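## Task

Move one cardboard box from a lot 740 spot and one from a lot 689 spot onto the desk so that nothing overhangs the desk edge. Lot numbers are on the shelf edge under each spot and may repeat. Every other cardboard box stays on its own shelf. A lot that is absent is skipped. The robot must not fall or finish tilted.

## Robot and tools

ROBOT: a Hello Robot Stretch 3 with a single arm. It has a two-wheel base, a lift riding a vertical mast, and a telescoping arm that reaches out to the robot's right. To move the gripper forward or back, you drive the base, which cannot go sideways. The base is 0.33 m long and 0.34 m wide with a rounded back. It pivots about a point between the drive wheels, 0.05 m behind the front edge. With the arm pulled in and the wrist folded, the wrist pokes up to 0.06 m past the right side and a turn sweeps a 0.28 m radius; an unfolded, level wrist reaches further. Loose objects may occasionally get a small push from outside.

FRAMES: all positions are in metres. Base frame: origin on the floor between the drive wheels, x forward, y left, z up. hand_pose is in the base frame, at the point where the closed fingertips meet; with all wrist joints at 0 its x axis points up, y back along the arm toward the mast, z toward the rear. Fingertips are round 0.04 m pads. The odometry frame is the base frame at scene start; base_odometry only counts wheel rotation, so slip looks like travel. Heading is in rad, left positive, -3.142 to 3.142. turned_by_wheels and turned_by_imu give the turn since the previous result; if they disagree by more than 0.15 rad, believe the IMU. base_tilt is in degrees, forward and right positive, with a fixed bias up to about 4 degrees plus noise.

move: one action. base: an object with exactly one key, a relative offset counted from where the last state report placed the base (or from its current spot if a move was still running). translate_m: straight drive in metres, forward positive, -3 to 3. rotate_rad: spin in place in radians, left positive, -6.4 to 6.4. joints: one object keyed by joint name, each value an absolute target. lift_m 0 to 1.1 m. arm_m 0 to 0.52 m of extension. wrist_yaw_rad -1.345 to 4.42 (0 along the arm, positive swings toward the front). wrist_pitch_rad -1.57 to 0.451 (0 level, negative tips fingertips down). wrist_roll_rad -2.911 to 2.918 (0 = fingers side by side, level). gripper_m -0.089 to 0.179, larger is wider; the real fingertip gap is the value minus about 0.007 near closed and minus 0.025 fully open. head_pan_rad -3.953 to 1.73 (0 forward, positive left, -1.57 along the arm). head_tilt_rad -1.53 to 0.419 (0 level, negative down). Done tolerances: lift and arm 0.004, yaw and roll 0.02, pitch 0.05, gripper 0.004, head 0.1. speeds: object keyed by the same names plus translate_m and rotate_rad, giving top speed in m/s or rad/s, not above the max pace. pace: "default" or "max"; default/max speeds are translate 0.12/0.30, rotate 0.76/1.90, lift 0.11/0.15, arm 0.14/0.40. The base is capped at 0.10 m/s and 0.63 rad/s unless lift_m < 0.30, arm_m < 0.03 and wrist_yaw_rad > 2.54 together. contact_limits: only next to that key's own command. arm_m, translate_m, rotate_rad take a motor_effort percent (1 to 100; negative sense when the arm retracts) at which the motion halts; the base halts when either wheel hits it. lift_m takes {"down": v, "up": v}, percent force beyond free motion, 1 to 100; below about 12 it may halt in free air; defaults are 32-47 down and 21-36 up. A base move without a limit never contact-stops. servos: "reboot", sent alone, revives servos that shut off. blocking true (default) returns when everything is at rest; false returns in about 0.5 s while motion continues, and a later move replaces only the targets it names. Actions last at most 15 s; a motion times out after 14 s. An unknown key makes a call invalid; an out-of-range value gets it refused, and a refusal or an uncommanded stop cancels that reply's later move, wait and finished_scene calls for the scene.

Other tools: wait (seconds 0 to 10) returns the state, ending early once moves settle. stop brakes running motions; braked joints may keep pressing. zoom_image takes camera and region [x0, y0, x1, y1] in pixels, at most 504 by 504, from that camera's latest image. finished_scene takes scene (1 to 3), cannot be undone, and the goal must hold without the robot. The simulation keeps running while you compose a reply.

RESULTS: move is "done" or the worst status. base_status and joint_status: done, moving, off_target (resting short, may still push), contact_stop (that joint goes slack), time_out, torque_fault (wrist or head limp until reboot). on_its_own lists uncommanded behaviour; "held at" is a target, not a reading. motor_effort is percent, peak in brackets; positive wheel effort pushes forward; full wrist pitch reads about 45, roll about 72. lidar_m: 12 ranges from the base origin, 30-degree sectors, first straight ahead then counterclockwise (4th left, 7th behind, 10th right), in a plane 0.17 m up, 0.15 to 12 m; "-" is nothing or too close; misses glass and thin legs; the 5th sector is blocked by the robot. wrist_depth_mm and head_depth_mm are 7x7 grids of median depth in mm, read from top left (45-1000 and 280-4000). The pictures line orders the images, which may lag the state. head_camera images need a quarter turn clockwise to stand upright, nav_camera a quarter turn counterclockwise; both move with head pan and tilt; wrist_camera rides the gripper. A calibration gives intrinsics and T_world_to_cam (base frame to camera) with small errors, larger for the wrist camera.

AVOID: before folding the wrist (yaw to 3.0) or unfolding, put lift_m in 0.32-0.95, pitch -0.4, roll near 0; once folded the lift may go down to 0.25. With yaw below -0.4 keep pitch at -0.5 or lower. Pushing something solid with the gripper above about 0.45 m, or driving while gripping or snagging something fixed, can tip the robot; back off if base_tilt grows. Wrist and head have no contact stop. To grip, command gripper_m below the object width; release at least 0.05 wider. A reading does not prove a grasp. Avoid drops, slams, hard hits, and releasing moving items.

Each tool is called by a JSON object that holds its "method" and its "body".

## Session

{"method": "move", "body": {}}

Scene clock: 0.00 s.
base_odometry: x=+0.000 y=+0.000 heading=+0.000
turned_by_wheels: +0.000
turned_by_imu: +0.000
base_tilt: forward=-0.3 right=-1.1
lidar_m: 1.49 1.03 0.94 1.59 2.73 1.10 0.84 0.82 0.87 1.24 1.57 1.87
head_depth_mm: 1635 1978 1988 1995 1934 1914 1913 / 1644 1836 1822 1794 1777 1764 1761 / 1648 1716 1697 1692 1673 1666 1648 / 1604 1614 1584 1587 1575 1556 1550 / 1529 1514 1504 1486 1485 1467 1462 / 1461 1438 1424 1418 1404 1400 1384 / 1381 1371 1355 1350 1345 1337 1330
base_status: not commanded
joint_positions: lift_m=+0.407 arm_m=+0.001 wrist_yaw_rad=+2.998 wrist_pitch_rad=-0.447 wrist_roll_rad=+0.000 gripper_m=+0.037 head_pan_rad=+0.000 head_tilt_rad=-0.003
joint_status: not commanded
measured_speeds: all 0
motor_effort: left_wheel=-0.4 right_wheel=+0.5 lift_m=+24.0 arm_m=-3.1 wrist_yaw_rad=+0.8 wrist_pitch_rad=+1.9 wrist_roll_rad=-0.1 gripper_m=+0.5 head_pan_rad=+0.2 head_tilt_rad=+7.2
hand_pose: x=+0.0104 y=+0.0728 z=+0.4134 quat_wxyz=(+0.206, +0.699, +0.107, +0.677) (m; base frame)
wrist_depth_mm: - 138 - - - - - / - 149 - - - - - / - 164 - - - - - / 926 191 221 881 874 865 868 / 748 720 212 711 714 725 721 / 653 645 129 618 129 632 623 / 565 576 276 557 539 544 550
pictures: head_camera (sideways), nav_camera (sideways), wrist_camera

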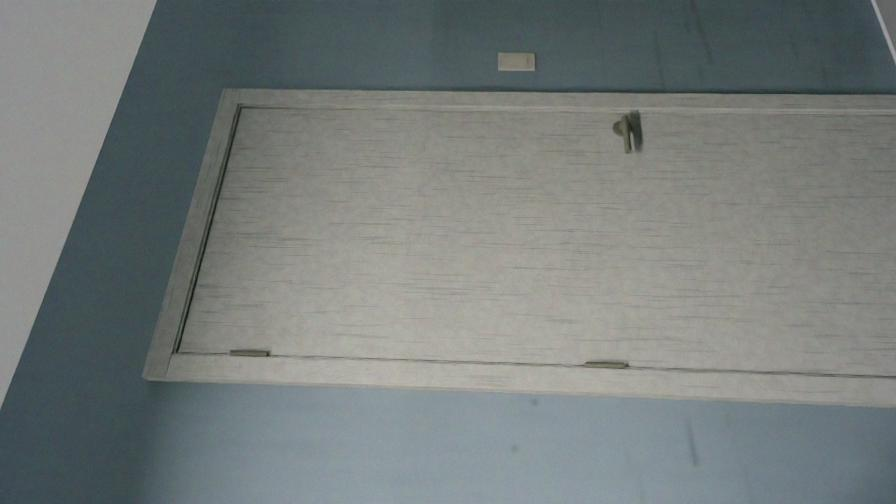

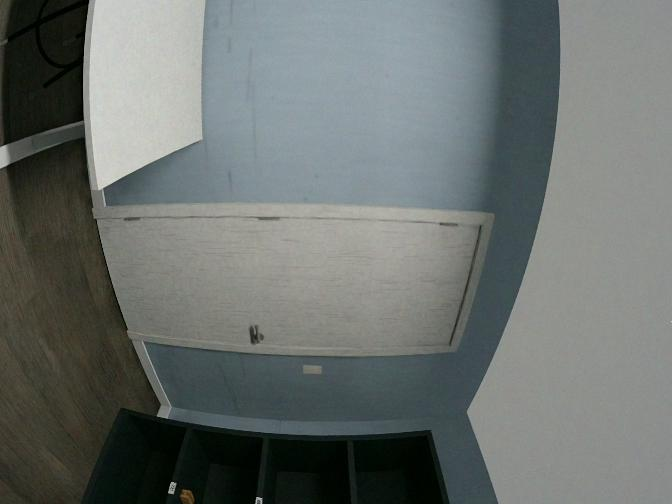

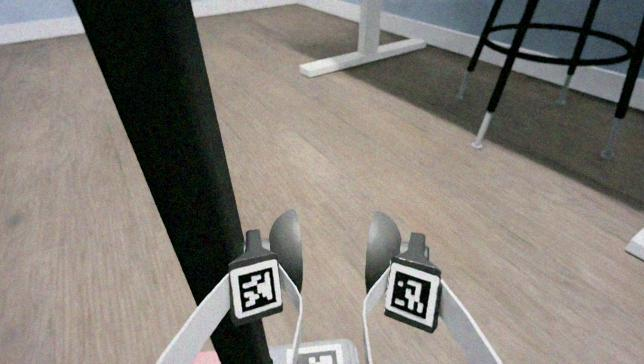

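{"method": "move", "body": {"joints": {"head_pan_rad": -1.2, "head_tilt_rad": -0.35}, "cameras": ["head_camera", "nav_camera"]}}

{"method": "move", "body": {"joints": {"head_pan_rad": 1.3, "head_tilt_rad": -0.35}, "cameras": ["head_camera", "nav_camera"]}}

{"method": "move", "body": {"joints": {"head_pan_rad": -3.0, "head_tilt_rad": -0.35}, "cameras": ["head_camera", "nav_camera"]}}

Scene clock: 10.47 s.
move: done
base_odometry: x=+0.000 y=+0.000 heading=+0.000
turned_by_wheels: +0.000
turned_by_imu: +0.000
base_tilt: forward=-0.4 right=-1.3
lidar_m: 1.49 1.03 0.93 1.59 2.73 1.10 0.84 0.82 0.87 1.24 1.57 1.87
head_depth_mm: 1541 1539 1609 1644 1681 1679 1499 / 1788 1872 1936 1995 1907 1871 1482 / 1768 1846 1954 2078 2099 1839 1466 / 1740 1832 1934 2049 2107 1836 1465 / 1719 1774 1895 2027 2102 1799 1463 / 1326 1391 1615 1593 1703 1774 1442 / 1670 1739 1839 1949 2059 1747 1439
base_status: not commanded
joint_positions: lift_m=+0.407 arm_m=+0.001 wrist_yaw_rad=+2.998 wrist_pitch_rad=-0.447 wrist_roll_rad=+0.000 gripper_m=+0.037 head_pan_rad=-1.230 head_tilt_rad=-0.352
joint_status: all done
measured_speeds: all 0
motor_effort: left_wheel=-0.4(0.6) right_wheel=+0.5(1.0) lift_m=+23.3(24.2) arm_m=-10.3(11.1) wrist_yaw_rad=-0.1(1.4) wrist_pitch_rad=+1.9(2.1) wrist_roll_rad=+0.0(0.3) gripper_m=+0.3(0.9) head_pan_rad=+2.1(5.5) head_tilt_rad=-2.9(6.2)
hand_pose: x=+0.0104 y=+0.0728 z=+0.4134 quat_wxyz=(+0.206, +0.699, +0.107, +0.677) (m; base frame)
wrist_depth_mm: - 138 - - - - - / - 150 - - - - - / - 164 - - - - - / 906 191 221 878 872 869 862 / 758 721 213 719 712 723 726 / 647 645 128 624 128 624 626 / 571 578 276 554 543 548 554
pictures: head_camera (sideways), nav_camera (sideways)
camera_calibration:
head_camera: T_world_to_cam=[[-0.142179, 0.262153, -0.954495, 1.25859], [0.952635, 0.298133, -0.0600196, 0.0719546], [0.268832, -0.917819, -0.292125, 0.334138], [0, 0, 0, 1]] pos_world=[0.0205709, -0.0447155, 1.30324]
nav_camera: T_world_to_cam=[[0.123001, -0.295535, 0.94738, -1.19073], [-0.937161, -0.348659, 0.0129101, 0.0390844], [0.326497, -0.889436, -0.319849, 0.367526], [0, 0, 0, 1]] pos_world=[0.0630925, -0.0113831, 1.24512]

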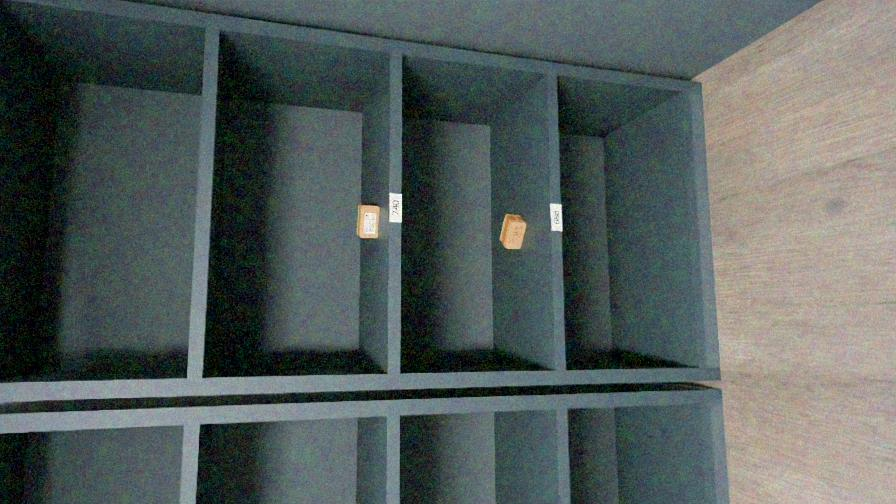

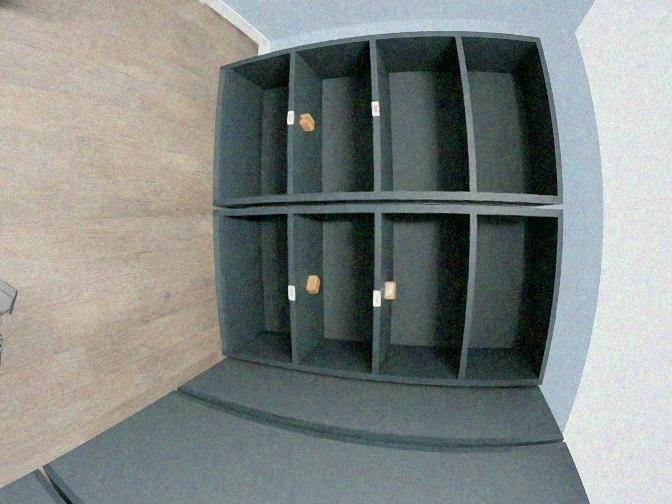

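Scene clock: 13.07 s.
move: done
base_odometry: x=+0.000 y=+0.000 heading=+0.000
turned_by_wheels: +0.000
turned_by_imu: +0.000
base_tilt: forward=-0.2 right=-1.1
lidar_m: 1.49 1.03 0.93 1.58 2.73 1.10 0.84 0.82 0.87 1.24 1.57 1.87
head_depth_mm: 1400 1459 1501 1563 1211 868 1454 / 1521 1588 1653 1699 1204 979 1426 / 1689 1766 1835 1835 1193 1745 1464 / 1868 1943 2068 2022 1250 1869 1464 / 2090 2227 2347 2370 1415 1806 1449 / 2402 2560 2738 2848 2304 1836 1444 / 2438 2544 2681 2841 2568 1837 1447
base_status: not commanded
joint_positions: lift_m=+0.407 arm_m=+0.001 wrist_yaw_rad=+2.998 wrist_pitch_rad=-0.447 wrist_roll_rad=+0.000 gripper_m=+0.037 head_pan_rad=+1.309 head_tilt_rad=-0.352
joint_status: all done
measured_speeds: translate_m=+0.000 rotate_rad=+0.000 lift_m=+0.000 arm_m=+0.000 wrist_yaw_rad=+0.000 wrist_pitch_rad=+0.000 wrist_roll_rad=+0.000 head_pan_rad=-0.024 head_tilt_rad=+0.000
motor_effort: left_wheel=-0.4(0.8) right_wheel=+0.4(1.2) lift_m=+23.2(24.6) arm_m=-12.9(14.2) wrist_yaw_rad=-0.5(1.8) wrist_pitch_rad=+2.0(2.1) wrist_roll_rad=+0.0(0.3) gripper_m=+0.2(0.9) head_pan_rad=-3.3(5.5) head_tilt_rad=+1.3(5.1)
hand_pose: x=+0.0104 y=+0.0728 z=+0.4134 quat_wxyz=(+0.206, +0.699, +0.107, +0.677) (m; base frame)
wrist_depth_mm: - 138 - - - - - / - 149 - - - - - / - 164 - - - - - / 905 191 220 876 891 859 872 / 764 727 211 716 710 716 714 / 648 643 129 613 128 623 624 / 568 580 277 559 540 542 549
pictures: head_camera (sideways), nav_camera (sideways)
camera_calibration:
head_camera: T_world_to_cam=[[-0.0316917, -0.296538, -0.954495, 1.25791], [-0.953579, 0.295102, -0.0600196, 0.0835826], [0.299471, 0.908284, -0.292125, 0.333951], [0, 0, 0, 1]] pos_world=[0.019559, 0.0450304, 1.30324]
nav_camera: T_world_to_cam=[[0.0664261, 0.313142, 0.94738, -1.19038], [0.969508, -0.244718, 0.0129101, 0.0274536], [0.235884, 0.917636, -0.319849, 0.368079], [0, 0, 0, 1]] pos_world=[-0.0343681, 0.0417139, 1.24512]

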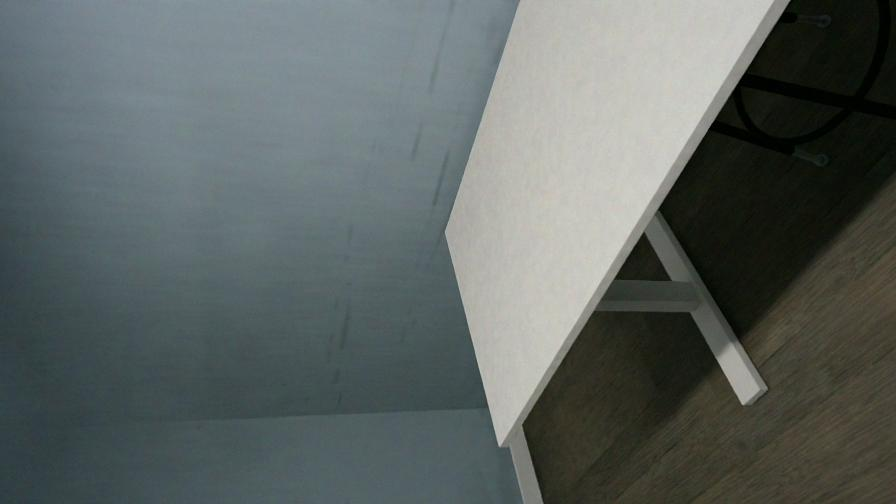

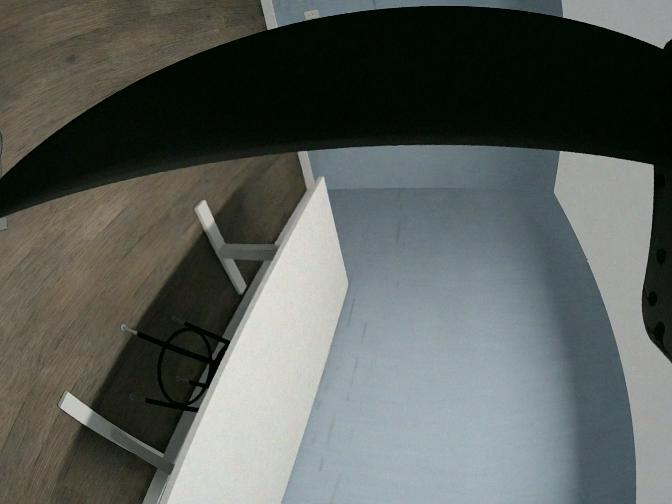

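Scene clock: 16.40 s.
move: done
base_odometry: x=+0.000 y=+0.000 heading=+0.000
turned_by_wheels: +0.000
turned_by_imu: +0.000
base_tilt: forward=-0.3 right=-1.2
lidar_m: 1.49 1.03 0.94 1.59 2.74 1.10 0.84 0.82 0.86 1.25 1.57 1.87
head_depth_mm: 822 874 936 1006 1093 1191 1307 / 788 840 894 959 1036 1121 1223 / 759 805 858 917 985 1064 1153 / 731 774 821 873 935 1009 1093 / 706 744 790 840 890 961 1037 / 684 718 760 805 858 916 985 / 659 693 733 775 820 876 936
base_status: not commanded
joint_positions: lift_m=+0.407 arm_m=+0.001 wrist_yaw_rad=+2.998 wrist_pitch_rad=-0.447 wrist_roll_rad=+0.000 gripper_m=+0.037 head_pan_rad=-3.009 head_tilt_rad=-0.352
joint_status: all done
measured_speeds: translate_m=+0.000 rotate_rad=+0.000 lift_m=+0.000 arm_m=+0.000 wrist_yaw_rad=+0.000 wrist_pitch_rad=+0.000 wrist_roll_rad=+0.000 head_pan_rad=+0.024 head_tilt_rad=+0.000
motor_effort: left_wheel=-0.3(0.9) right_wheel=+0.5(1.1) lift_m=+24.1(24.4) arm_m=-13.0(14.2) wrist_yaw_rad=-1.1(2.6) wrist_pitch_rad=+1.9(2.1) wrist_roll_rad=-0.3(0.3) gripper_m=+0.5(1.0) head_pan_rad=+3.5(6.8) head_tilt_rad=+4.9(5.4)
hand_pose: x=+0.0104 y=+0.0728 z=+0.4134 quat_wxyz=(+0.206, +0.699, +0.107, +0.677) (m; base frame)
wrist_depth_mm: - 138 - - - - - / - 149 - - - - - / - 165 - - - - - / 905 190 221 885 885 866 857 / 744 726 211 718 711 737 721 / 645 643 129 612 129 635 619 / 564 575 276 551 537 553 545
pictures: head_camera (sideways), nav_camera (sideways)
camera_calibration:
head_camera: T_world_to_cam=[[0.28587, 0.0849574, -0.954495, 1.25597], [0.094909, -0.993675, -0.0600196, 0.0771868], [-0.953557, -0.0734324, -0.292125, 0.341595], [0, 0, 0, 1]] pos_world=[-0.0406403, -0.00492155, 1.30324]
nav_camera: T_world_to_cam=[[-0.31457, -0.0592968, 0.94738, -1.18806], [-0.147541, 0.988972, 0.0129101, 0.0342677], [-0.937698, -0.135717, -0.319849, 0.375238], [0, 0, 0, 1]] pos_world=[-0.0168109, -0.0534116, 1.24512]

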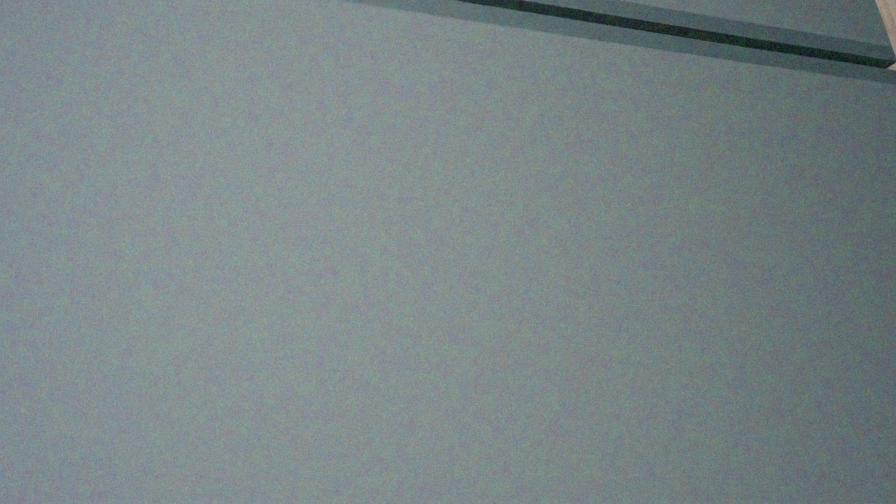

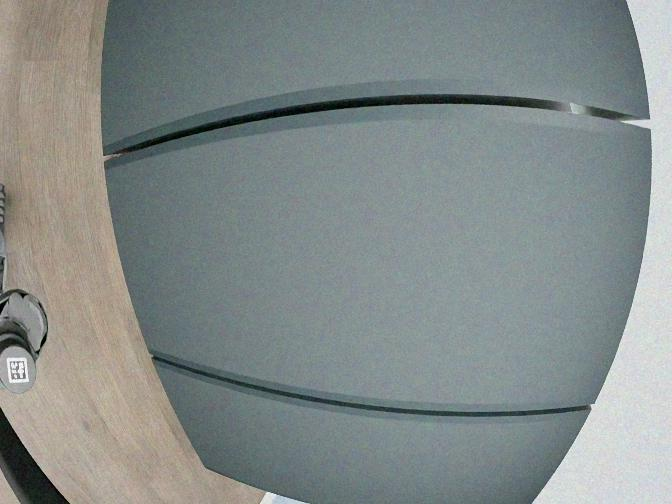

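{"method": "move", "body": {"joints": {"head_pan_rad": -1.2, "head_tilt_rad": -0.35}, "cameras": ["head_camera"]}}

{"method": "zoom_image", "body": {"camera": "head_camera", "region": [340, 140, 600, 300]}}

{"method": "move", "body": {"joints": {"head_pan_rad": -0.85, "head_tilt_rad": -0.35}, "cameras": ["head_camera"]}}

{"method": "zoom_image", "body": {"camera": "head_camera", "region": [340, 100, 640, 400]}}

Scene clock: 33.43 s.
move: done
base_odometry: x=+0.000 y=+0.000 heading=+0.000
turned_by_wheels: +0.000
turned_by_imu: +0.000
base_tilt: forward=-0.2 right=-1.1
lidar_m: 1.49 1.03 0.93 1.59 2.74 1.10 0.84 0.82 0.87 1.24 1.56 1.87
head_depth_mm: 1600 1674 1660 1664 1721 1756 1494 / 1764 1841 1961 2072 1933 1869 1489 / 1750 1843 1937 2056 2139 1836 1471 / 1732 1814 1916 2028 2111 1802 1468 / 1710 1785 1891 2011 1877 1796 1458 / 1339 1417 1845 1941 1786 1785 1451 / 1683 1754 1870 1972 2057 1761 1451
base_status: not commanded
joint_positions: lift_m=+0.407 arm_m=+0.001 wrist_yaw_rad=+2.998 wrist_pitch_rad=-0.447 wrist_roll_rad=+0.000 gripper_m=+0.037 head_pan_rad=-1.192 head_tilt_rad=-0.350
joint_status: all done
measured_speeds: translate_m=+0.000 rotate_rad=+0.000 lift_m=+0.000 arm_m=+0.000 wrist_yaw_rad=+0.000 wrist_pitch_rad=+0.000 wrist_roll_rad=+0.000 head_pan_rad=-0.024 head_tilt_rad=+0.000
motor_effort: left_wheel=-0.3(0.8) right_wheel=+0.2(1.0) lift_m=+23.9(24.5) arm_m=-13.3(13.8) wrist_yaw_rad=+0.3(1.8) wrist_pitch_rad=+1.9(2.1) wrist_roll_rad=-0.1(0.3) gripper_m=+0.9(0.9) head_pan_rad=-3.2(6.0) head_tilt_rad=+4.3(8.9)
hand_pose: x=+0.0104 y=+0.0728 z=+0.4134 quat_wxyz=(+0.206, +0.699, +0.107, +0.677) (m; base frame)
wrist_depth_mm: - 138 - - - - - / - 150 - - - - - / - 165 - - - - - / 921 191 221 880 877 864 858 / 752 725 212 709 707 725 715 / 651 650 129 615 129 633 632 / 563 572 277 560 540 554 548
pictures: head_camera (sideways)
camera_calibration:
head_camera: T_world_to_cam=[[-0.15132, 0.254639, -0.955124, 1.25946], [0.940616, 0.33414, -0.0599386, 0.0719227], [0.303882, -0.907474, -0.29008, 0.331263], [0, 0, 0, 1]] pos_world=[0.0222652, -0.0441281, 1.30335]

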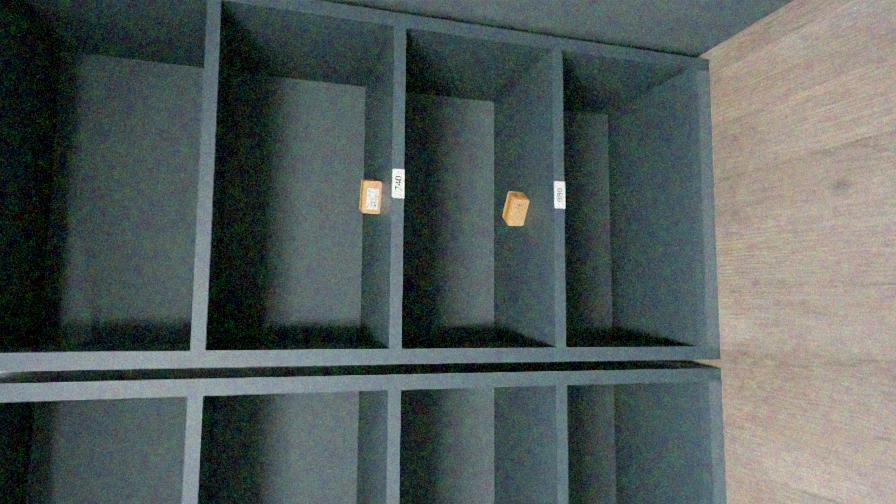

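Scaled by 1.938 from the camera's 896x504 image, which has a finer 1280x720 frame.

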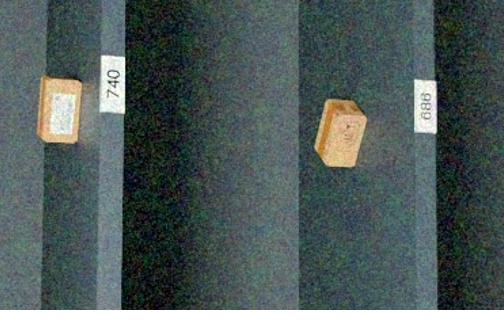

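Scene clock: 34.20 s.
move: done
base_odometry: x=+0.000 y=+0.000 heading=+0.000
turned_by_wheels: +0.000
turned_by_imu: +0.000
base_tilt: forward=-0.3 right=-1.2
lidar_m: 1.49 1.03 0.94 1.58 2.74 1.09 0.84 0.82 0.87 1.25 1.57 1.87
head_depth_mm: 1652 1718 1818 1926 1956 1813 1491 / 1345 1498 1840 1969 1941 1795 1478 / 1725 1790 1899 2031 1742 1788 1473 / 1783 1867 1974 2073 2096 1840 1475 / 1828 1910 2028 2155 2186 1856 1455 / 1788 1917 1960 2136 2175 1859 1449 / 1572 1692 1773 1912 2193 1850 1447
base_status: not commanded
joint_positions: lift_m=+0.407 arm_m=+0.001 wrist_yaw_rad=+2.998 wrist_pitch_rad=-0.447 wrist_roll_rad=+0.000 gripper_m=+0.037 head_pan_rad=-0.843 head_tilt_rad=-0.350
joint_status: all done
measured_speeds: all 0
motor_effort: left_wheel=-0.4(0.6) right_wheel=+0.1(1.5) lift_m=+23.6(24.2) arm_m=-13.1(13.5) wrist_yaw_rad=-1.1(1.3) wrist_pitch_rad=+2.0(2.0) wrist_roll_rad=-0.2(0.3) gripper_m=+0.7(0.9) head_pan_rad=+2.2(4.5) head_tilt_rad=+4.8(7.2)
hand_pose: x=+0.0104 y=+0.0728 z=+0.4134 quat_wxyz=(+0.206, +0.699, +0.107, +0.677) (m; base frame)
wrist_depth_mm: - 138 - - - - - / - 149 - - - - - / - 164 - - - - - / 919 191 221 881 887 854 861 / 755 720 211 707 710 721 717 / 646 644 128 626 129 627 623 / 573 573 278 555 538 552 553
pictures: head_camera (sideways)
camera_calibration:
head_camera: T_world_to_cam=[[-0.229264, 0.187556, -0.955124, 1.25994], [0.769683, 0.635606, -0.0599386, 0.0729654], [0.595841, -0.748884, -0.29008, 0.329482], [0, 0, 0, 1]] pos_world=[0.0363787, -0.0359416, 1.30335]

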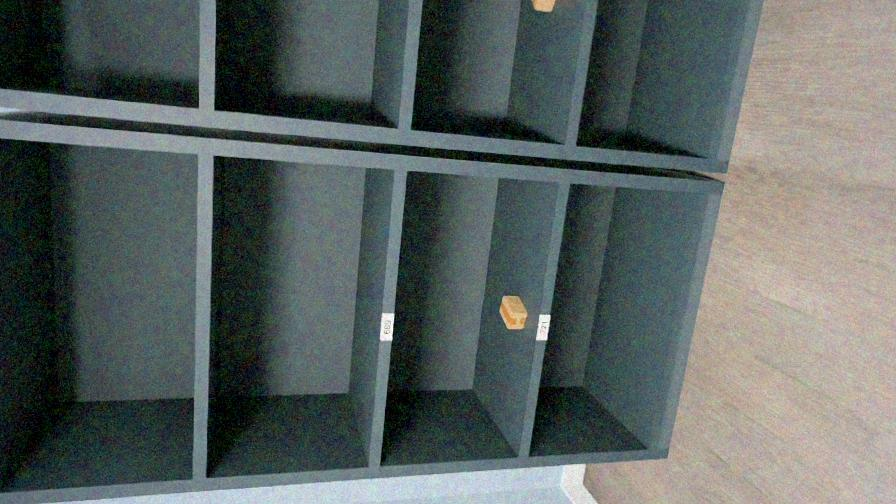

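Scaled by 1.680 from the camera's 896x504 image, which has a finer 1280x720 frame.

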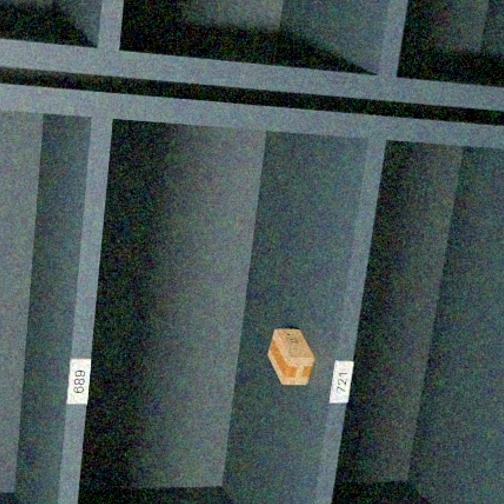

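{"method": "zoom_image", "body": {"camera": "head_camera", "region": [370, 300, 420, 350]}}

{"method": "zoom_image", "body": {"camera": "head_camera", "region": [490, 280, 560, 350]}}

{"method": "move", "body": {"joints": {"head_pan_rad": -1.2, "head_tilt_rad": -0.5}, "cameras": ["head_camera"]}}

{"method": "zoom_image", "body": {"camera": "head_camera", "region": [400, 160, 480, 240]}}

{"method": "zoom_image", "body": {"camera": "head_camera", "region": [260, 150, 340, 230]}}

Scaled by 10.080 from the camera's 896x504 image, which has a finer 1280x720 frame.

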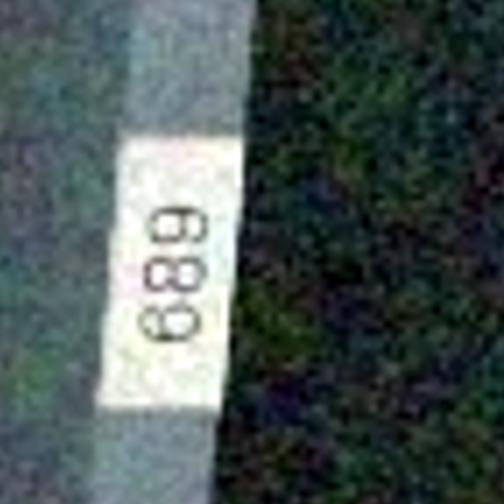

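Scaled by 7.200 from the camera's 896x504 image, which has a finer 1280x720 frame.

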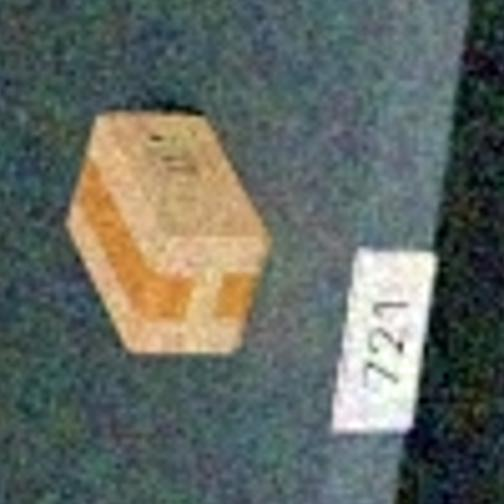

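Scene clock: 47.70 s.
move: done
base_odometry: x=+0.000 y=+0.000 heading=+0.000
turned_by_wheels: +0.000
turned_by_imu: +0.000
base_tilt: forward=-0.4 right=-1.1
lidar_m: 1.50 1.03 0.94 1.59 2.73 1.10 0.84 0.82 0.87 1.24 1.57 1.87
head_depth_mm: 1600 1594 1625 1751 1765 1611 1331 / 1716 1861 1953 1925 1974 1619 1318 / 1676 1831 2001 2031 1976 1608 1315 / 1649 1836 1984 2017 1963 1603 1308 / 1633 1814 1961 1932 1902 1584 1304 / 1355 1400 1553 1706 1883 1597 1295 / 1599 1764 1919 1933 1929 1581 1288
base_status: not commanded
joint_positions: lift_m=+0.407 arm_m=+0.001 wrist_yaw_rad=+2.998 wrist_pitch_rad=-0.447 wrist_roll_rad=+0.000 gripper_m=+0.037 head_pan_rad=-1.211 head_tilt_rad=-0.498
joint_status: all done
measured_speeds: all 0
motor_effort: left_wheel=-0.5(0.8) right_wheel=+0.4(1.0) lift_m=+24.2(24.2) arm_m=-12.5(13.3) wrist_yaw_rad=+0.6(1.8) wrist_pitch_rad=+2.0(2.1) wrist_roll_rad=+0.1(0.3) gripper_m=+0.4(0.8) head_pan_rad=-1.2(6.2) head_tilt_rad=-5.5(8.9)
hand_pose: x=+0.0104 y=+0.0728 z=+0.4134 quat_wxyz=(+0.206, +0.699, +0.107, +0.677) (m; base frame)
wrist_depth_mm: - 138 - - - - - / - 149 - - - - - / - 164 - - - - - / 923 191 221 878 881 873 860 / 754 724 212 708 711 739 723 / 653 643 128 620 129 612 616 / 567 576 278 552 538 551 551
pictures: head_camera (sideways)
camera_calibration:
head_camera: T_world_to_cam=[[-0.194718, 0.386487, -0.901506, 1.18974], [0.943772, 0.32417, -0.0648717, 0.0783138], [0.267169, -0.863448, -0.427877, 0.510815], [0, 0, 0, 1]] pos_world=[0.0212805, -0.0441452, 1.29621]

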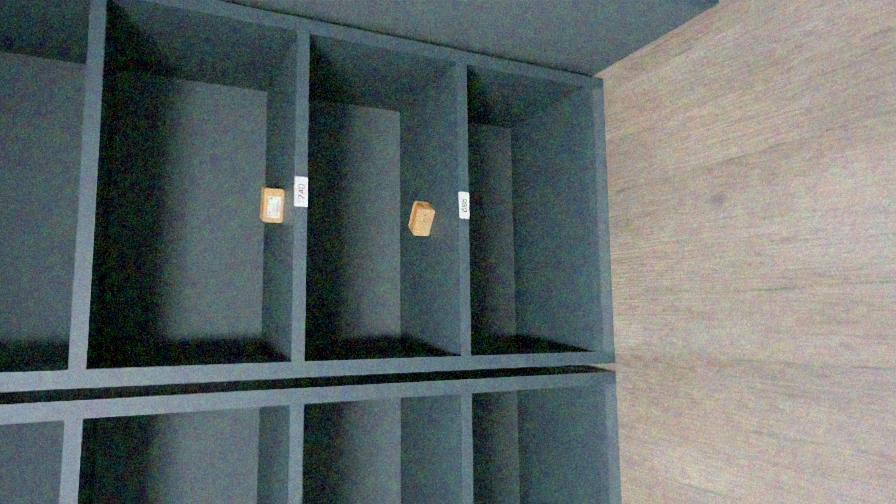

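Scaled by 6.300 from the camera's 896x504 image, which has a finer 1280x720 frame.

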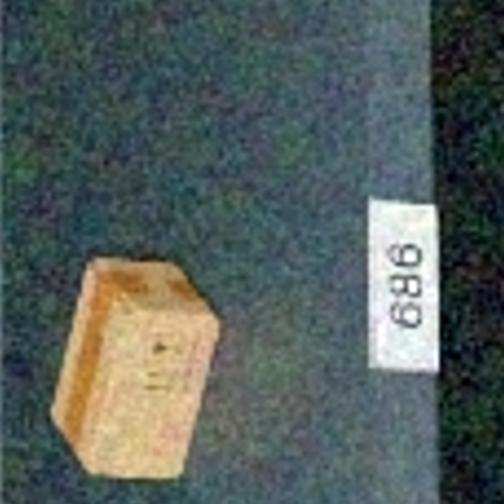

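Scaled by 6.300 from the camera's 896x504 image, which has a finer 1280x720 frame.

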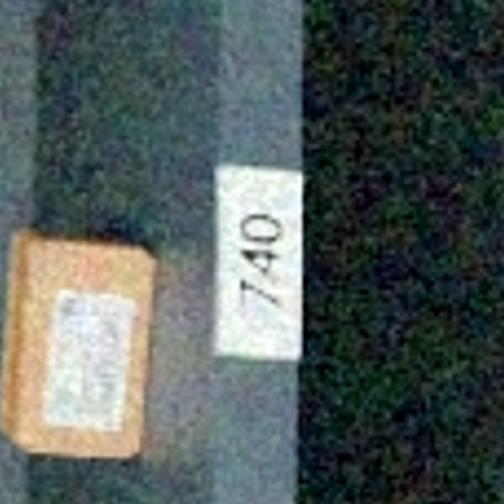

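{"method": "move", "body": {"joints": {"lift_m": 0.28, "head_pan_rad": 0.9, "head_tilt_rad": -0.4}, "base": {"rotate_rad": -1.56}, "pace": "max", "cameras": ["nav_camera"]}}

{"method": "move", "body": {"base": {"translate_m": 0.6}, "joints": {"head_pan_rad": 0.0, "head_tilt_rad": -0.4}, "pace": "max", "cameras": ["head_camera", "nav_camera"]}}

Scene clock: 206.63 s.
move: done
base_odometry: x=+0.000 y=+0.000 heading=-1.560
turned_by_wheels: -1.560
turned_by_imu: -1.530
base_tilt: forward=-0.2 right=-1.2
lidar_m: 1.28 1.56 1.87 1.49 1.07 0.94 1.59 2.70 1.07 0.83 0.82 0.88
head_depth_mm: 1664 1729 1735 1559 1672 1716 1420 / 1735 1822 1889 2016 2088 1757 1421 / 1811 1910 1982 2101 2156 1777 1418 / 1853 1968 2098 2198 2268 1785 1403 / 1649 1755 1870 1996 2094 1767 1397 / 1980 2093 2210 2328 2330 1747 1388 / 1736 1831 1915 2008 2065 1734 1386
base_status: done
joint_positions: lift_m=+0.280 arm_m=+0.001 wrist_yaw_rad=+2.998 wrist_pitch_rad=-0.448 wrist_roll_rad=+0.000 gripper_m=+0.037 head_pan_rad=+0.905 head_tilt_rad=-0.400
joint_status: all done
measured_speeds: all 0
motor_effort: left_wheel=+5.3(14.6) right_wheel=-9.6(14.2) lift_m=+25.5(26.1) arm_m=-13.7(14.2) wrist_yaw_rad=-0.6(1.7) wrist_pitch_rad=+2.2(2.2) wrist_roll_rad=+0.0(0.3) gripper_m=+0.7(1.0) head_pan_rad=-3.6(5.5) head_tilt_rad=+4.8(8.4)
hand_pose: x=+0.0104 y=+0.0726 z=+0.2859 quat_wxyz=(+0.207, +0.699, +0.107, +0.677) (m; base frame)
wrist_depth_mm: - 138 - - - - - / - 149 - - - - - / 859 166 774 845 847 818 823 / 686 191 222 676 664 667 655 / 576 560 213 549 546 564 553 / 497 492 129 288 129 479 476 / 265 270 250 262 411 425 420
pictures: nav_camera (sideways)
camera_calibration:
nav_camera: T_world_to_cam=[[0.211847, 0.297548, 0.930906, -1.16976], [0.796178, -0.60494, 0.0121718, 0.029473], [0.566764, 0.738588, -0.365056, 0.424893], [0, 0, 0, 1]] pos_world=[-0.0164695, 0.0520683, 1.24369]

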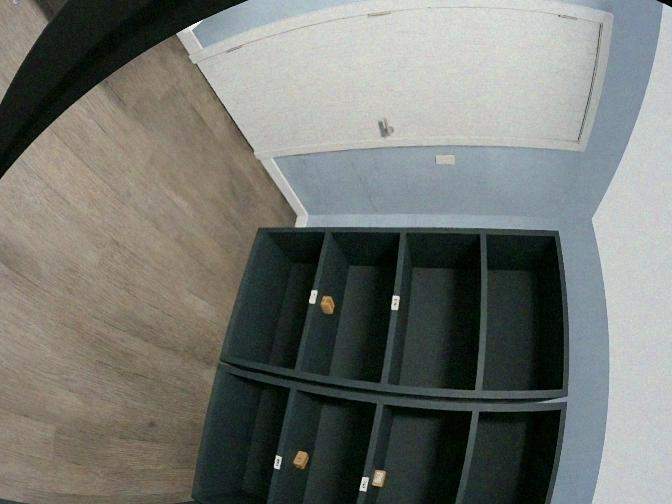

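Scene clock: 209.93 s.
move: done
base_odometry: x=+0.007 y=-0.600 heading=-1.560
turned_by_wheels: +0.000
turned_by_imu: +0.000
base_tilt: forward=-0.3 right=-1.3
lidar_m: 0.89 1.08 1.10 1.63 1.71 1.39 2.17 1.67 0.74 0.58 0.57 0.61
head_depth_mm: 683 706 728 758 771 803 830 / 784 813 836 871 905 938 986 / 924 956 1002 1048 1095 1148 1206 / 985 1051 1119 1190 1288 1381 1385 / 1211 1263 1374 1378 1411 1588 1359 / 1236 1326 1392 1491 1412 1591 1346 / 1185 1262 1333 1410 1390 1520 1305
base_status: done
joint_positions: lift_m=+0.280 arm_m=+0.001 wrist_yaw_rad=+2.998 wrist_pitch_rad=-0.448 wrist_roll_rad=+0.000 gripper_m=+0.037 head_pan_rad=-0.001 head_tilt_rad=-0.400
joint_status: all done
measured_speeds: all 0
motor_effort: left_wheel=+1.4(12.7) right_wheel=+4.3(12.7) lift_m=+27.1(30.9) arm_m=-11.6(13.5) wrist_yaw_rad=-0.8(1.6) wrist_pitch_rad=+2.1(2.2) wrist_roll_rad=+0.0(0.4) gripper_m=+0.5(1.0) head_pan_rad=+3.1(5.1) head_tilt_rad=+4.2(6.2)
hand_pose: x=+0.0104 y=+0.0726 z=+0.2859 quat_wxyz=(+0.207, +0.699, +0.107, +0.677) (m; base frame)
wrist_depth_mm: - 138 - - - - - / - 150 - - - - 942 / 853 165 769 844 826 823 818 / 697 191 221 672 669 663 654 / 569 556 213 549 545 550 552 / 490 486 128 289 129 476 480 / 265 271 250 261 409 420 420
pictures: head_camera (sideways), nav_camera (sideways)
camera_calibration:
head_camera: T_world_to_cam=[[-0.340026, -0.0460343, -0.939289, 1.23994], [0.0355627, 0.997457, -0.061759, 0.0798095], [0.939743, -0.0544033, -0.337524, 0.389132], [0, 0, 0, 1]] pos_world=[0.0530886, -0.00135692, 1.30093]
nav_camera: T_world_to_cam=[[0.364678, 0.0167751, 0.930983, -1.17079], [0.0149097, -0.999815, 0.0121751, 0.0342345], [0.931014, 0.00944066, -0.36486, 0.422416], [0, 0, 0, 1]] pos_world=[0.0331758, 0.0498804, 1.24369]

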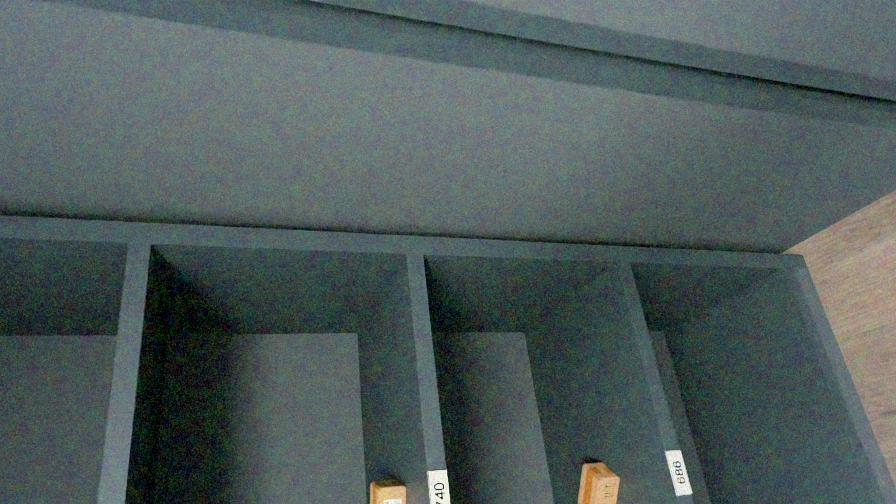

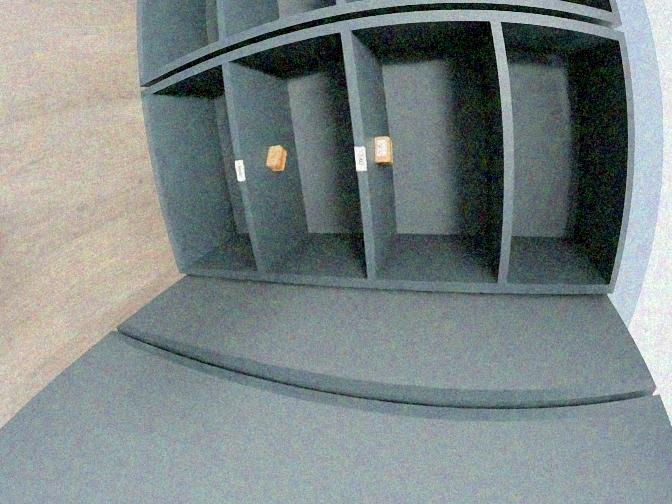

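{"method": "zoom_image", "body": {"camera": "head_camera", "region": [640, 430, 720, 504]}}

{"method": "move", "body": {"joints": {"head_pan_rad": 0.4, "head_tilt_rad": -0.4}, "cameras": ["head_camera"]}}

Scaled by 6.300 from the camera's 896x504 image, which has a finer 1280x720 frame.

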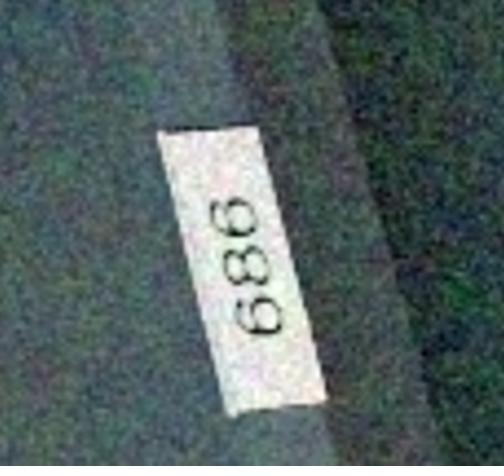

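Scene clock: 215.17 s.
move: done
base_odometry: x=+0.007 y=-0.600 heading=-1.560
turned_by_wheels: +0.000
turned_by_imu: +0.000
base_tilt: forward=-0.4 right=-1.2
lidar_m: 0.89 1.08 1.10 1.63 1.70 1.39 2.17 1.66 0.75 0.58 0.57 0.61
head_depth_mm: 1232 1223 1279 1157 1245 1256 1310 / 1242 1319 1412 1514 1457 1514 1370 / 1240 1318 1396 1513 1441 1561 1361 / 1226 1321 1393 1514 1359 1601 1351 / 1219 1309 1386 1502 1417 1607 1334 / 1215 1305 1385 1438 1410 1538 1337 / 1051 1067 1086 1053 1156 1244 1304
base_status: not commanded
joint_positions: lift_m=+0.280 arm_m=+0.001 wrist_yaw_rad=+2.998 wrist_pitch_rad=-0.448 wrist_roll_rad=+0.000 gripper_m=+0.037 head_pan_rad=+0.413 head_tilt_rad=-0.400
joint_status: all done
measured_speeds: all 0
motor_effort: left_wheel=+1.7(1.7) right_wheel=+4.7(4.7) lift_m=+23.0(23.9) arm_m=-10.4(11.1) wrist_yaw_rad=+0.5(1.6) wrist_pitch_rad=+2.2(2.2) wrist_roll_rad=+0.3(0.3) gripper_m=+0.3(1.0) head_pan_rad=+1.6(6.7) head_tilt_rad=+2.9(6.3)
hand_pose: x=+0.0104 y=+0.0726 z=+0.2859 quat_wxyz=(+0.207, +0.699, +0.107, +0.677) (m; base frame)
wrist_depth_mm: - 138 - - - - - / - 149 - - - - 916 / 865 165 779 846 831 825 803 / 698 191 221 678 670 658 655 / 576 555 213 547 541 554 555 / 501 493 129 289 128 483 475 / 265 272 250 261 412 420 419
pictures: head_camera (sideways)
camera_calibration:
head_camera: T_world_to_cam=[[-0.292855, -0.17881, -0.939289, 1.23965], [-0.368316, 0.927647, -0.061759, 0.0822731], [0.882372, 0.327869, -0.337524, 0.389481], [0, 0, 0, 1]] pos_world=[0.049672, 0.0176423, 1.30093]

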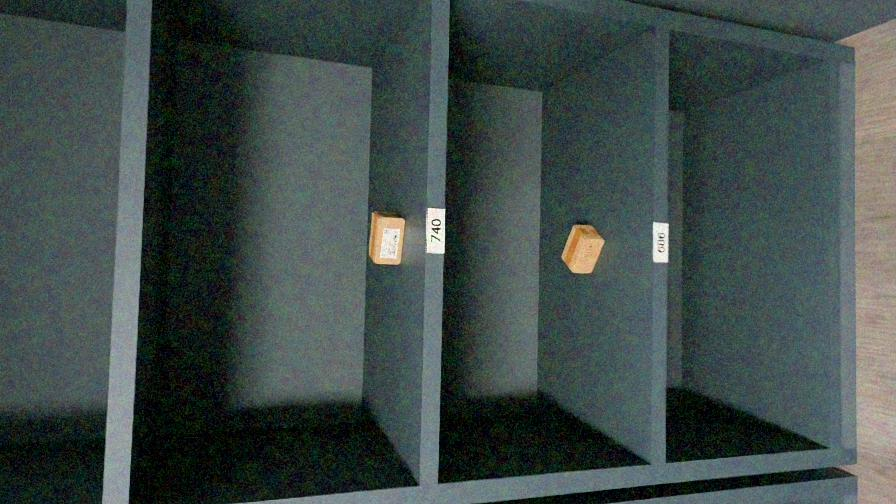

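{"method": "zoom_image", "body": {"camera": "head_camera", "region": [645, 220, 675, 265]}}

{"method": "zoom_image", "body": {"camera": "head_camera", "region": [415, 200, 460, 260]}}

Scaled by 11.200 from the camera's 896x504 image, which has a finer 1280x720 frame.

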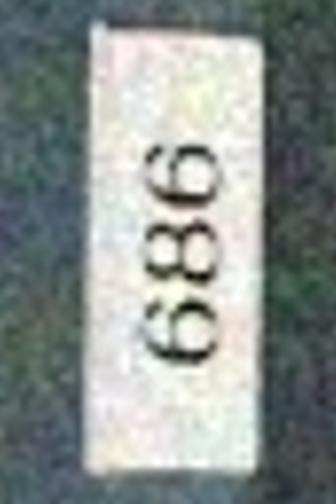

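Scaled by 8.400 from the camera's 896x504 image, which has a finer 1280x720 frame.

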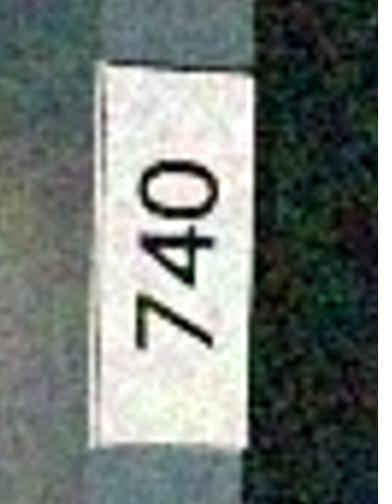

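{"method": "zoom_image", "body": {"camera": "head_camera", "region": [654, 231, 668, 239]}}

{"method": "zoom_image", "body": {"camera": "head_camera", "region": [654, 245, 668, 254]}}

Scaled by 36.000 from the camera's 896x504 image, which has a finer 1280x720 frame.

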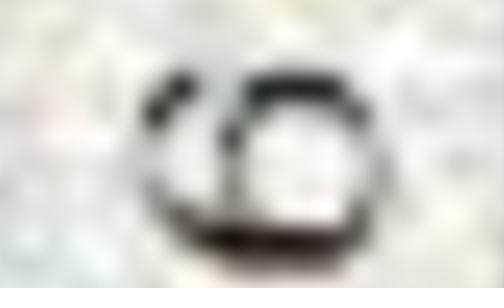

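Scaled by 36.000 from the camera's 896x504 image, which has a finer 1280x720 frame.

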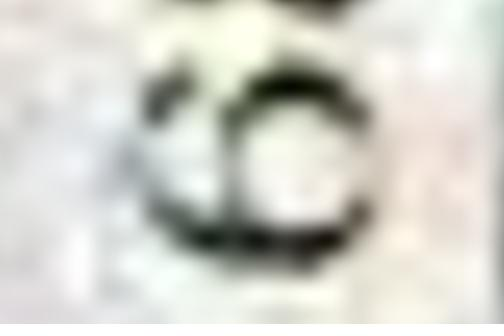

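{"method": "move", "body": {"base": {"rotate_rad": 0.206}, "pace": "max", "cameras": []}}

{"method": "move", "body": {"base": {"translate_m": 0.43}, "pace": "max", "cameras": []}}

{"method": "move", "body": {"base": {"rotate_rad": 1.787}, "joints": {"head_pan_rad": -1.57, "head_tilt_rad": -0.35}, "pace": "max", "cameras": ["head_camera", "nav_camera"]}}

Scene clock: 292.37 s.
move: done
base_odometry: x=+0.007 y=-0.600 heading=-1.354
turned_by_wheels: +0.206
turned_by_imu: +0.202
base_tilt: forward=-0.4 right=-1.3
lidar_m: 1.14 1.08 1.63 1.70 1.40 1.46 3.22 1.08 0.65 0.57 0.57 0.67
head_depth_mm: 1201 1266 1353 1278 1466 1533 1335 / 1211 1293 1366 1143 1451 1564 1340 / 1218 1310 1393 1247 1445 1561 1334 / 1243 1333 1415 1523 1429 1608 1355 / 1049 1090 1215 1188 1285 1494 1359 / 893 951 1021 1112 1215 1316 1360 / 1304 1402 1475 1618 1398 1648 1384
base_status: done
joint_positions: lift_m=+0.280 arm_m=+0.001 wrist_yaw_rad=+2.998 wrist_pitch_rad=-0.448 wrist_roll_rad=+0.000 gripper_m=+0.037 head_pan_rad=+0.400 head_tilt_rad=-0.400
joint_status: not commanded
measured_speeds: all 0
motor_effort: left_wheel=-5.0(13.9) right_wheel=+8.9(12.5) lift_m=+25.0(25.1) arm_m=-7.9(9.4) wrist_yaw_rad=-0.2(1.4) wrist_pitch_rad=+2.2(2.2) wrist_roll_rad=-0.2(0.3) gripper_m=+0.3(1.0) head_pan_rad=-3.1(3.6) head_tilt_rad=+2.1(2.7)
hand_pose: x=+0.0104 y=+0.0726 z=+0.2859 quat_wxyz=(+0.207, +0.699, +0.107, +0.677) (m; base frame)
wrist_depth_mm: - 138 - - - - - / - 149 - - - - - / 867 165 774 833 834 819 810 / 691 192 221 675 668 666 656 / 576 559 212 547 541 556 557 / 493 491 129 291 128 481 480 / 268 271 251 261 409 419 421
pictures: none
No camera images: "cameras" was empty.

Scene clock: 295.10 s.
move: done
base_odometry: x=+0.099 y=-1.020 heading=-1.354
turned_by_wheels: +0.000
turned_by_imu: +0.000
base_tilt: forward=-0.3 right=-1.1
lidar_m: 0.86 0.82 0.75 1.49 1.79 1.68 3.61 0.90 0.54 0.47 0.47 0.56
head_depth_mm: 491 898 958 956 673 1071 844 / 567 913 978 942 707 1065 842 / 581 929 993 783 697 1061 841 / 593 947 1015 919 1165 1049 858 / 609 959 1027 906 1194 1050 857 / 626 966 1038 898 1102 1039 879 / 646 820 851 821 879 943 900
base_status: done
joint_positions: lift_m=+0.280 arm_m=+0.001 wrist_yaw_rad=+2.998 wrist_pitch_rad=-0.448 wrist_roll_rad=+0.000 gripper_m=+0.037 head_pan_rad=+0.400 head_tilt_rad=-0.400
joint_status: not commanded
measured_speeds: all 0
motor_effort: left_wheel=+1.7(12.5) right_wheel=+5.7(14.6) lift_m=+30.0(30.9) arm_m=-9.0(9.7) wrist_yaw_rad=+0.4(1.6) wrist_pitch_rad=+2.1(2.2) wrist_roll_rad=+0.0(0.3) gripper_m=+0.4(1.2) head_pan_rad=-2.8(3.7) head_tilt_rad=+1.6(3.1)
hand_pose: x=+0.0104 y=+0.0726 z=+0.2859 quat_wxyz=(+0.207, +0.699, +0.107, +0.677) (m; base frame)
wrist_depth_mm: - 138 - - - - - / - 150 - - - 788 - / 885 165 779 842 848 809 - / 694 191 220 671 665 676 612 / 571 554 212 552 535 553 554 / 495 493 129 290 128 483 473 / 266 272 250 262 410 422 418
pictures: none
No camera images: "cameras" was empty.

Scene clock: 297.33 s.
move: done
base_odometry: x=+0.099 y=-1.020 heading=+0.432
turned_by_wheels: +1.787
turned_by_imu: +1.751
base_tilt: forward=-0.3 right=-1.2
lidar_m: 1.79 1.67 2.48 2.14 0.70 0.50 0.47 0.49 0.65 1.06 0.75 1.46
head_depth_mm: 901 902 994 937 748 973 873 / 894 958 1015 1051 743 1128 882 / 884 954 1010 1040 736 1119 876 / 878 949 1007 1037 729 1117 872 / 874 940 999 1034 721 1110 870 / 866 936 990 1022 714 1105 864 / 543 931 983 1017 709 1102 862
base_status: done
joint_positions: lift_m=+0.280 arm_m=+0.001 wrist_yaw_rad=+2.998 wrist_pitch_rad=-0.448 wrist_roll_rad=+0.000 gripper_m=+0.037 head_pan_rad=-1.578 head_tilt_rad=-0.350
joint_status: all done
measured_speeds: translate_m=+0.000 rotate_rad=+0.000 lift_m=+0.000 arm_m=+0.000 wrist_yaw_rad=+0.000 wrist_pitch_rad=+0.000 wrist_roll_rad=+0.000 head_pan_rad=+0.024 head_tilt_rad=+0.000
motor_effort: left_wheel=-6.2(14.9) right_wheel=+8.0(14.8) lift_m=+28.5(30.5) arm_m=-12.8(14.0) wrist_yaw_rad=-0.5(1.8) wrist_pitch_rad=+2.1(2.2) wrist_roll_rad=-0.1(0.3) gripper_m=+0.6(1.0) head_pan_rad=+3.5(4.5) head_tilt_rad=+4.1(10.3)
hand_pose: x=+0.0104 y=+0.0726 z=+0.2859 quat_wxyz=(+0.207, +0.699, +0.107, +0.677) (m; base frame)
wrist_depth_mm: - 138 - - - - - / - 150 - - - - - / - 165 771 832 836 823 812 / 666 191 222 661 665 663 649 / 575 558 211 549 537 558 556 / 497 493 129 290 129 477 474 / 265 270 250 262 412 418 421
pictures: head_camera (sideways), nav_camera (sideways)
camera_calibration:
head_camera: T_world_to_cam=[[-0.0440752, 0.292978, -0.955103, 1.25878], [0.997169, -0.0453947, -0.0599413, 0.0715812], [-0.0609181, -0.955041, -0.290148, 0.333577], [0, 0, 0, 1]] pos_world=[0.00442333, -0.0469659, 1.30334]
nav_camera: T_world_to_cam=[[0.014646, -0.317814, 0.94804, -1.19093], [-0.999888, -0.00747473, 0.0129412, 0.0394265], [0.00297345, -0.948124, -0.317888, 0.366948], [0, 0, 0, 1]] pos_world=[0.0557733, -0.0302868, 1.24518]

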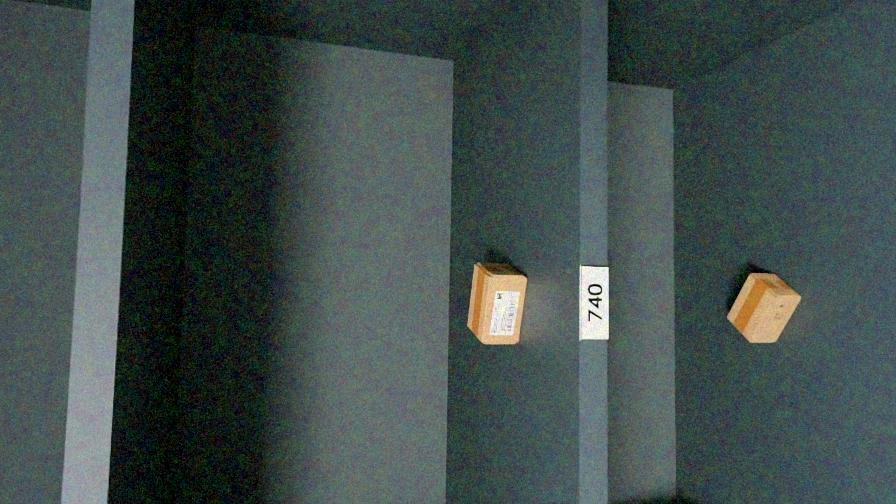

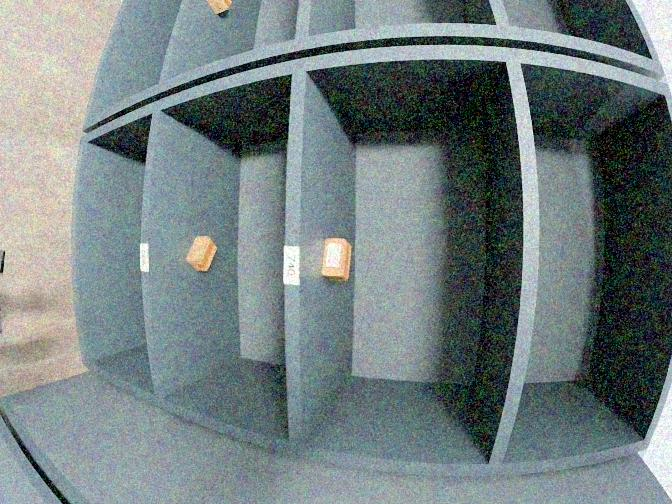

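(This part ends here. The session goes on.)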